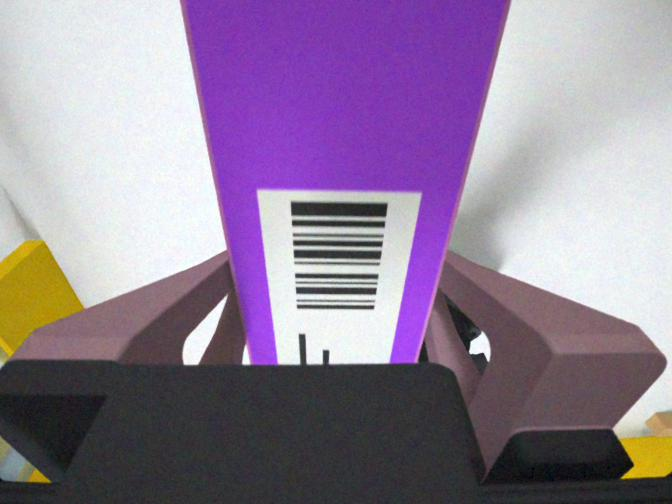

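Request:
move:
  arm2: {"joints":{"joint1_rad":-1.391,"joint6_rad":-0.48}}
  cameras: []

Request:
move:
  arm2: {"target":[-0.525,0.015,0.88,0,0.707,-0.707,0],"speed":0.4}
  cameras: ["arm2_cam_wrist"]

Scene clock: 587.90 s.
Joint torques (N m): arm1=[2.02 -8.53 8.03 -0.12 0.17 0.06] | arm2=[0.67 -10.34 8.4 0.21 -0.01 -0.24] | arm3=[-1.2 -11.46 9.42 -0.14 -0.31 -0.21] | arm4=[-0.91 -8.41 9.61 -0.18 -0.14 0.1] | arm5=[-0.32 -7.94 7.12 -0.17 -0.08 0.06] | arm6=[-1.08 -7.94 8.62 -0.13 -0.01 -0.15] | arm7=[-0.73 -9.7 12.27 -0.24 -0.02 0.2] | arm8=[2.61 -9.99 9.54 -0.4 -0.07 -0.05]
Heat: arm1: hottest joint3_rad 36 °C; arm2: hottest joint3_rad 39 °C; arm3: hottest joint3_rad 36 °C; arm4: hottest joint3_rad 47 °C; arm5: hottest joint3_rad 37 °C; arm6: hottest joint3_rad 36 °C; arm7: hottest joint3_rad 49 °C; arm8: hottest joint3_rad 38 °C.
move: arm2 done
Joint velocities: arm1=[within noise] | arm2=[-0.005 0.005 0.002 0.022 0.007 -0.168 0] | arm3=[within noise] | arm4=[within noise] | arm5=[within noise] | arm6=[within noise] | arm7=[within noise] | arm8=[within noise]
arm1, arm4, arm5, arm7, arm8: as last shown
arm2.joint_positions: joint1_rad=-1.396 joint2_rad=+1.292 joint3_rad=+1.312 joint4_rad=-1.574 joint5_rad=+0.000 joint6_rad=-0.467 gripper_m=+0.05883
arm2.joint_status: all done
arm2.hand: x=-0.6811 y=-0.2972 z=+1.0729 quat_wxyz=(-0.008, +0.700, -0.714, -0.003) (m; scene frame)
arm2.hand_target: x=-0.6835 y=-0.2976 z=+1.0703 quat_wxyz=(-0.001, +0.707, -0.707, +0.000) (m; scene frame)
arm2.hand_status: not commanded
arm3.joint_positions: joint1_rad=+0.192 joint2_rad=+1.357 joint3_rad=+1.518 joint4_rad=-1.673 joint5_rad=-0.004 joint6_rad=-0.409 gripper_m=+0.09197
arm3.joint_status: not commanded
arm3.hand: x=+0.0684 y=-0.4515 z=+1.0812 quat_wxyz=(-0.013, +1.000, -0.005, -0.025) (m; scene frame)
arm3.hand_target: x=+0.0700 y=-0.4501 z=+1.0795 quat_wxyz=(-0.008, +1.000, +0.000, -0.019) (m; scene frame)
arm3.hand_status: not commanded
arm6.joint_positions: joint1_rad=-2.594 joint2_rad=+1.363 joint3_rad=+1.337 joint4_rad=-1.545 joint5_rad=+0.000 joint6_rad=-0.234 gripper_m=+0.09190
arm6.joint_status: not commanded
arm6.hand: x=+0.4596 y=+0.6563 z=+1.0765 quat_wxyz=(+0.000, -0.997, -0.082, +0.000) (m; scene frame)
arm6.hand_target: x=+0.4620 y=+0.6584 z=+1.0801 quat_wxyz=(+0.000, -0.997, -0.082, +0.000) (m; scene frame)
arm6.hand_status: not commanded
pictures: none
No camera images: "cameras" was empty.

Scene clock: 590.17 s.
Joint torques (N m): arm1=[2.2 -8.23 7.98 -0.13 0.18 0.09] | arm2=[0.85 -25.93 12.12 0.12 -0.03 -0.15] | arm3=[-1.2 -11.4 9.43 -0.13 -0.31 -0.22] | arm4=[-0.91 -8.41 9.61 -0.18 -0.14 0.1] | arm5=[-0.26 -8 7.06 -0.1 -0.08 0.05] | arm6=[-1.08 -8 8.65 -0.16 0 -0.15] | arm7=[-0.85 -9.64 12.26 -0.27 -0.02 0.2] | arm8=[2.37 -10.11 9.55 -0.35 -0.09 -0.04]
Heat: arm1: hottest joint3_rad 36 °C; arm2: hottest joint3_rad 39 °C; arm3: hottest joint3_rad 36 °C; arm4: hottest joint3_rad 47 °C; arm5: hottest joint3_rad 37 °C; arm6: hottest joint3_rad 36 °C; arm7: hottest joint3_rad 49 °C; arm8: hottest joint3_rad 38 °C.
move: arm2 off_target
Joint velocities: within noise
arm1, arm3, arm4, arm5, arm6, arm7, arm8: as last shown
arm2.joint_positions: joint1_rad=-1.393 joint2_rad=+2.331 joint3_rad=+2.236 joint4_rad=-1.496 joint5_rad=+0.000 joint6_rad=-0.467 gripper_m=+0.05883
arm2.joint_status: not commanded
arm2.hand: x=-0.5253 y=+0.0030 z=+0.8741 quat_wxyz=(+0.009, +0.701, -0.713, +0.003) (m; scene frame)
arm2.hand_target: x=-0.5253 y=+0.0144 z=+0.8799 quat_wxyz=(-0.001, +0.707, -0.707, +0.000) (m; scene frame)
arm2.hand_status: off_target (0.013 m and 1.5 deg from the pose sent, 0.399 m and 1.5 deg at the start)
pictures: arm2_cam_wrist
camera_calibration:
arm2_cam_wrist: T_world_to_cam=[[0.999762, -0.0215422, 0.00346589, 0.521068], [-0.0193429, -0.801544, 0.597623, -0.525773], [-0.010096, -0.597548, -0.801769, 0.817903], [0, 0, 0, 1]] pos_world=[-0.522857, 0.0785309, 0.968178]

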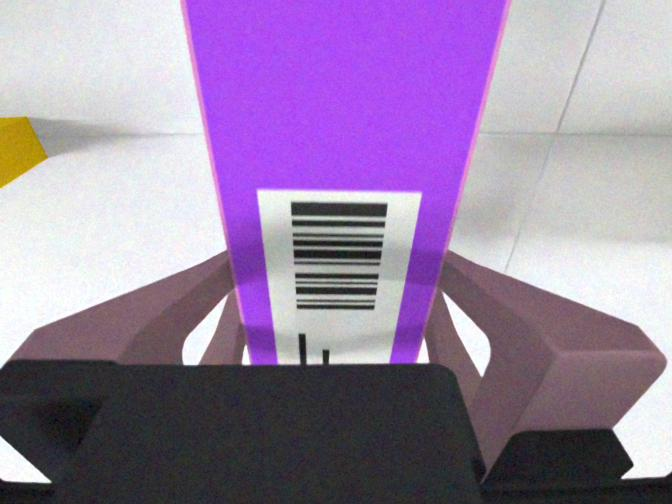

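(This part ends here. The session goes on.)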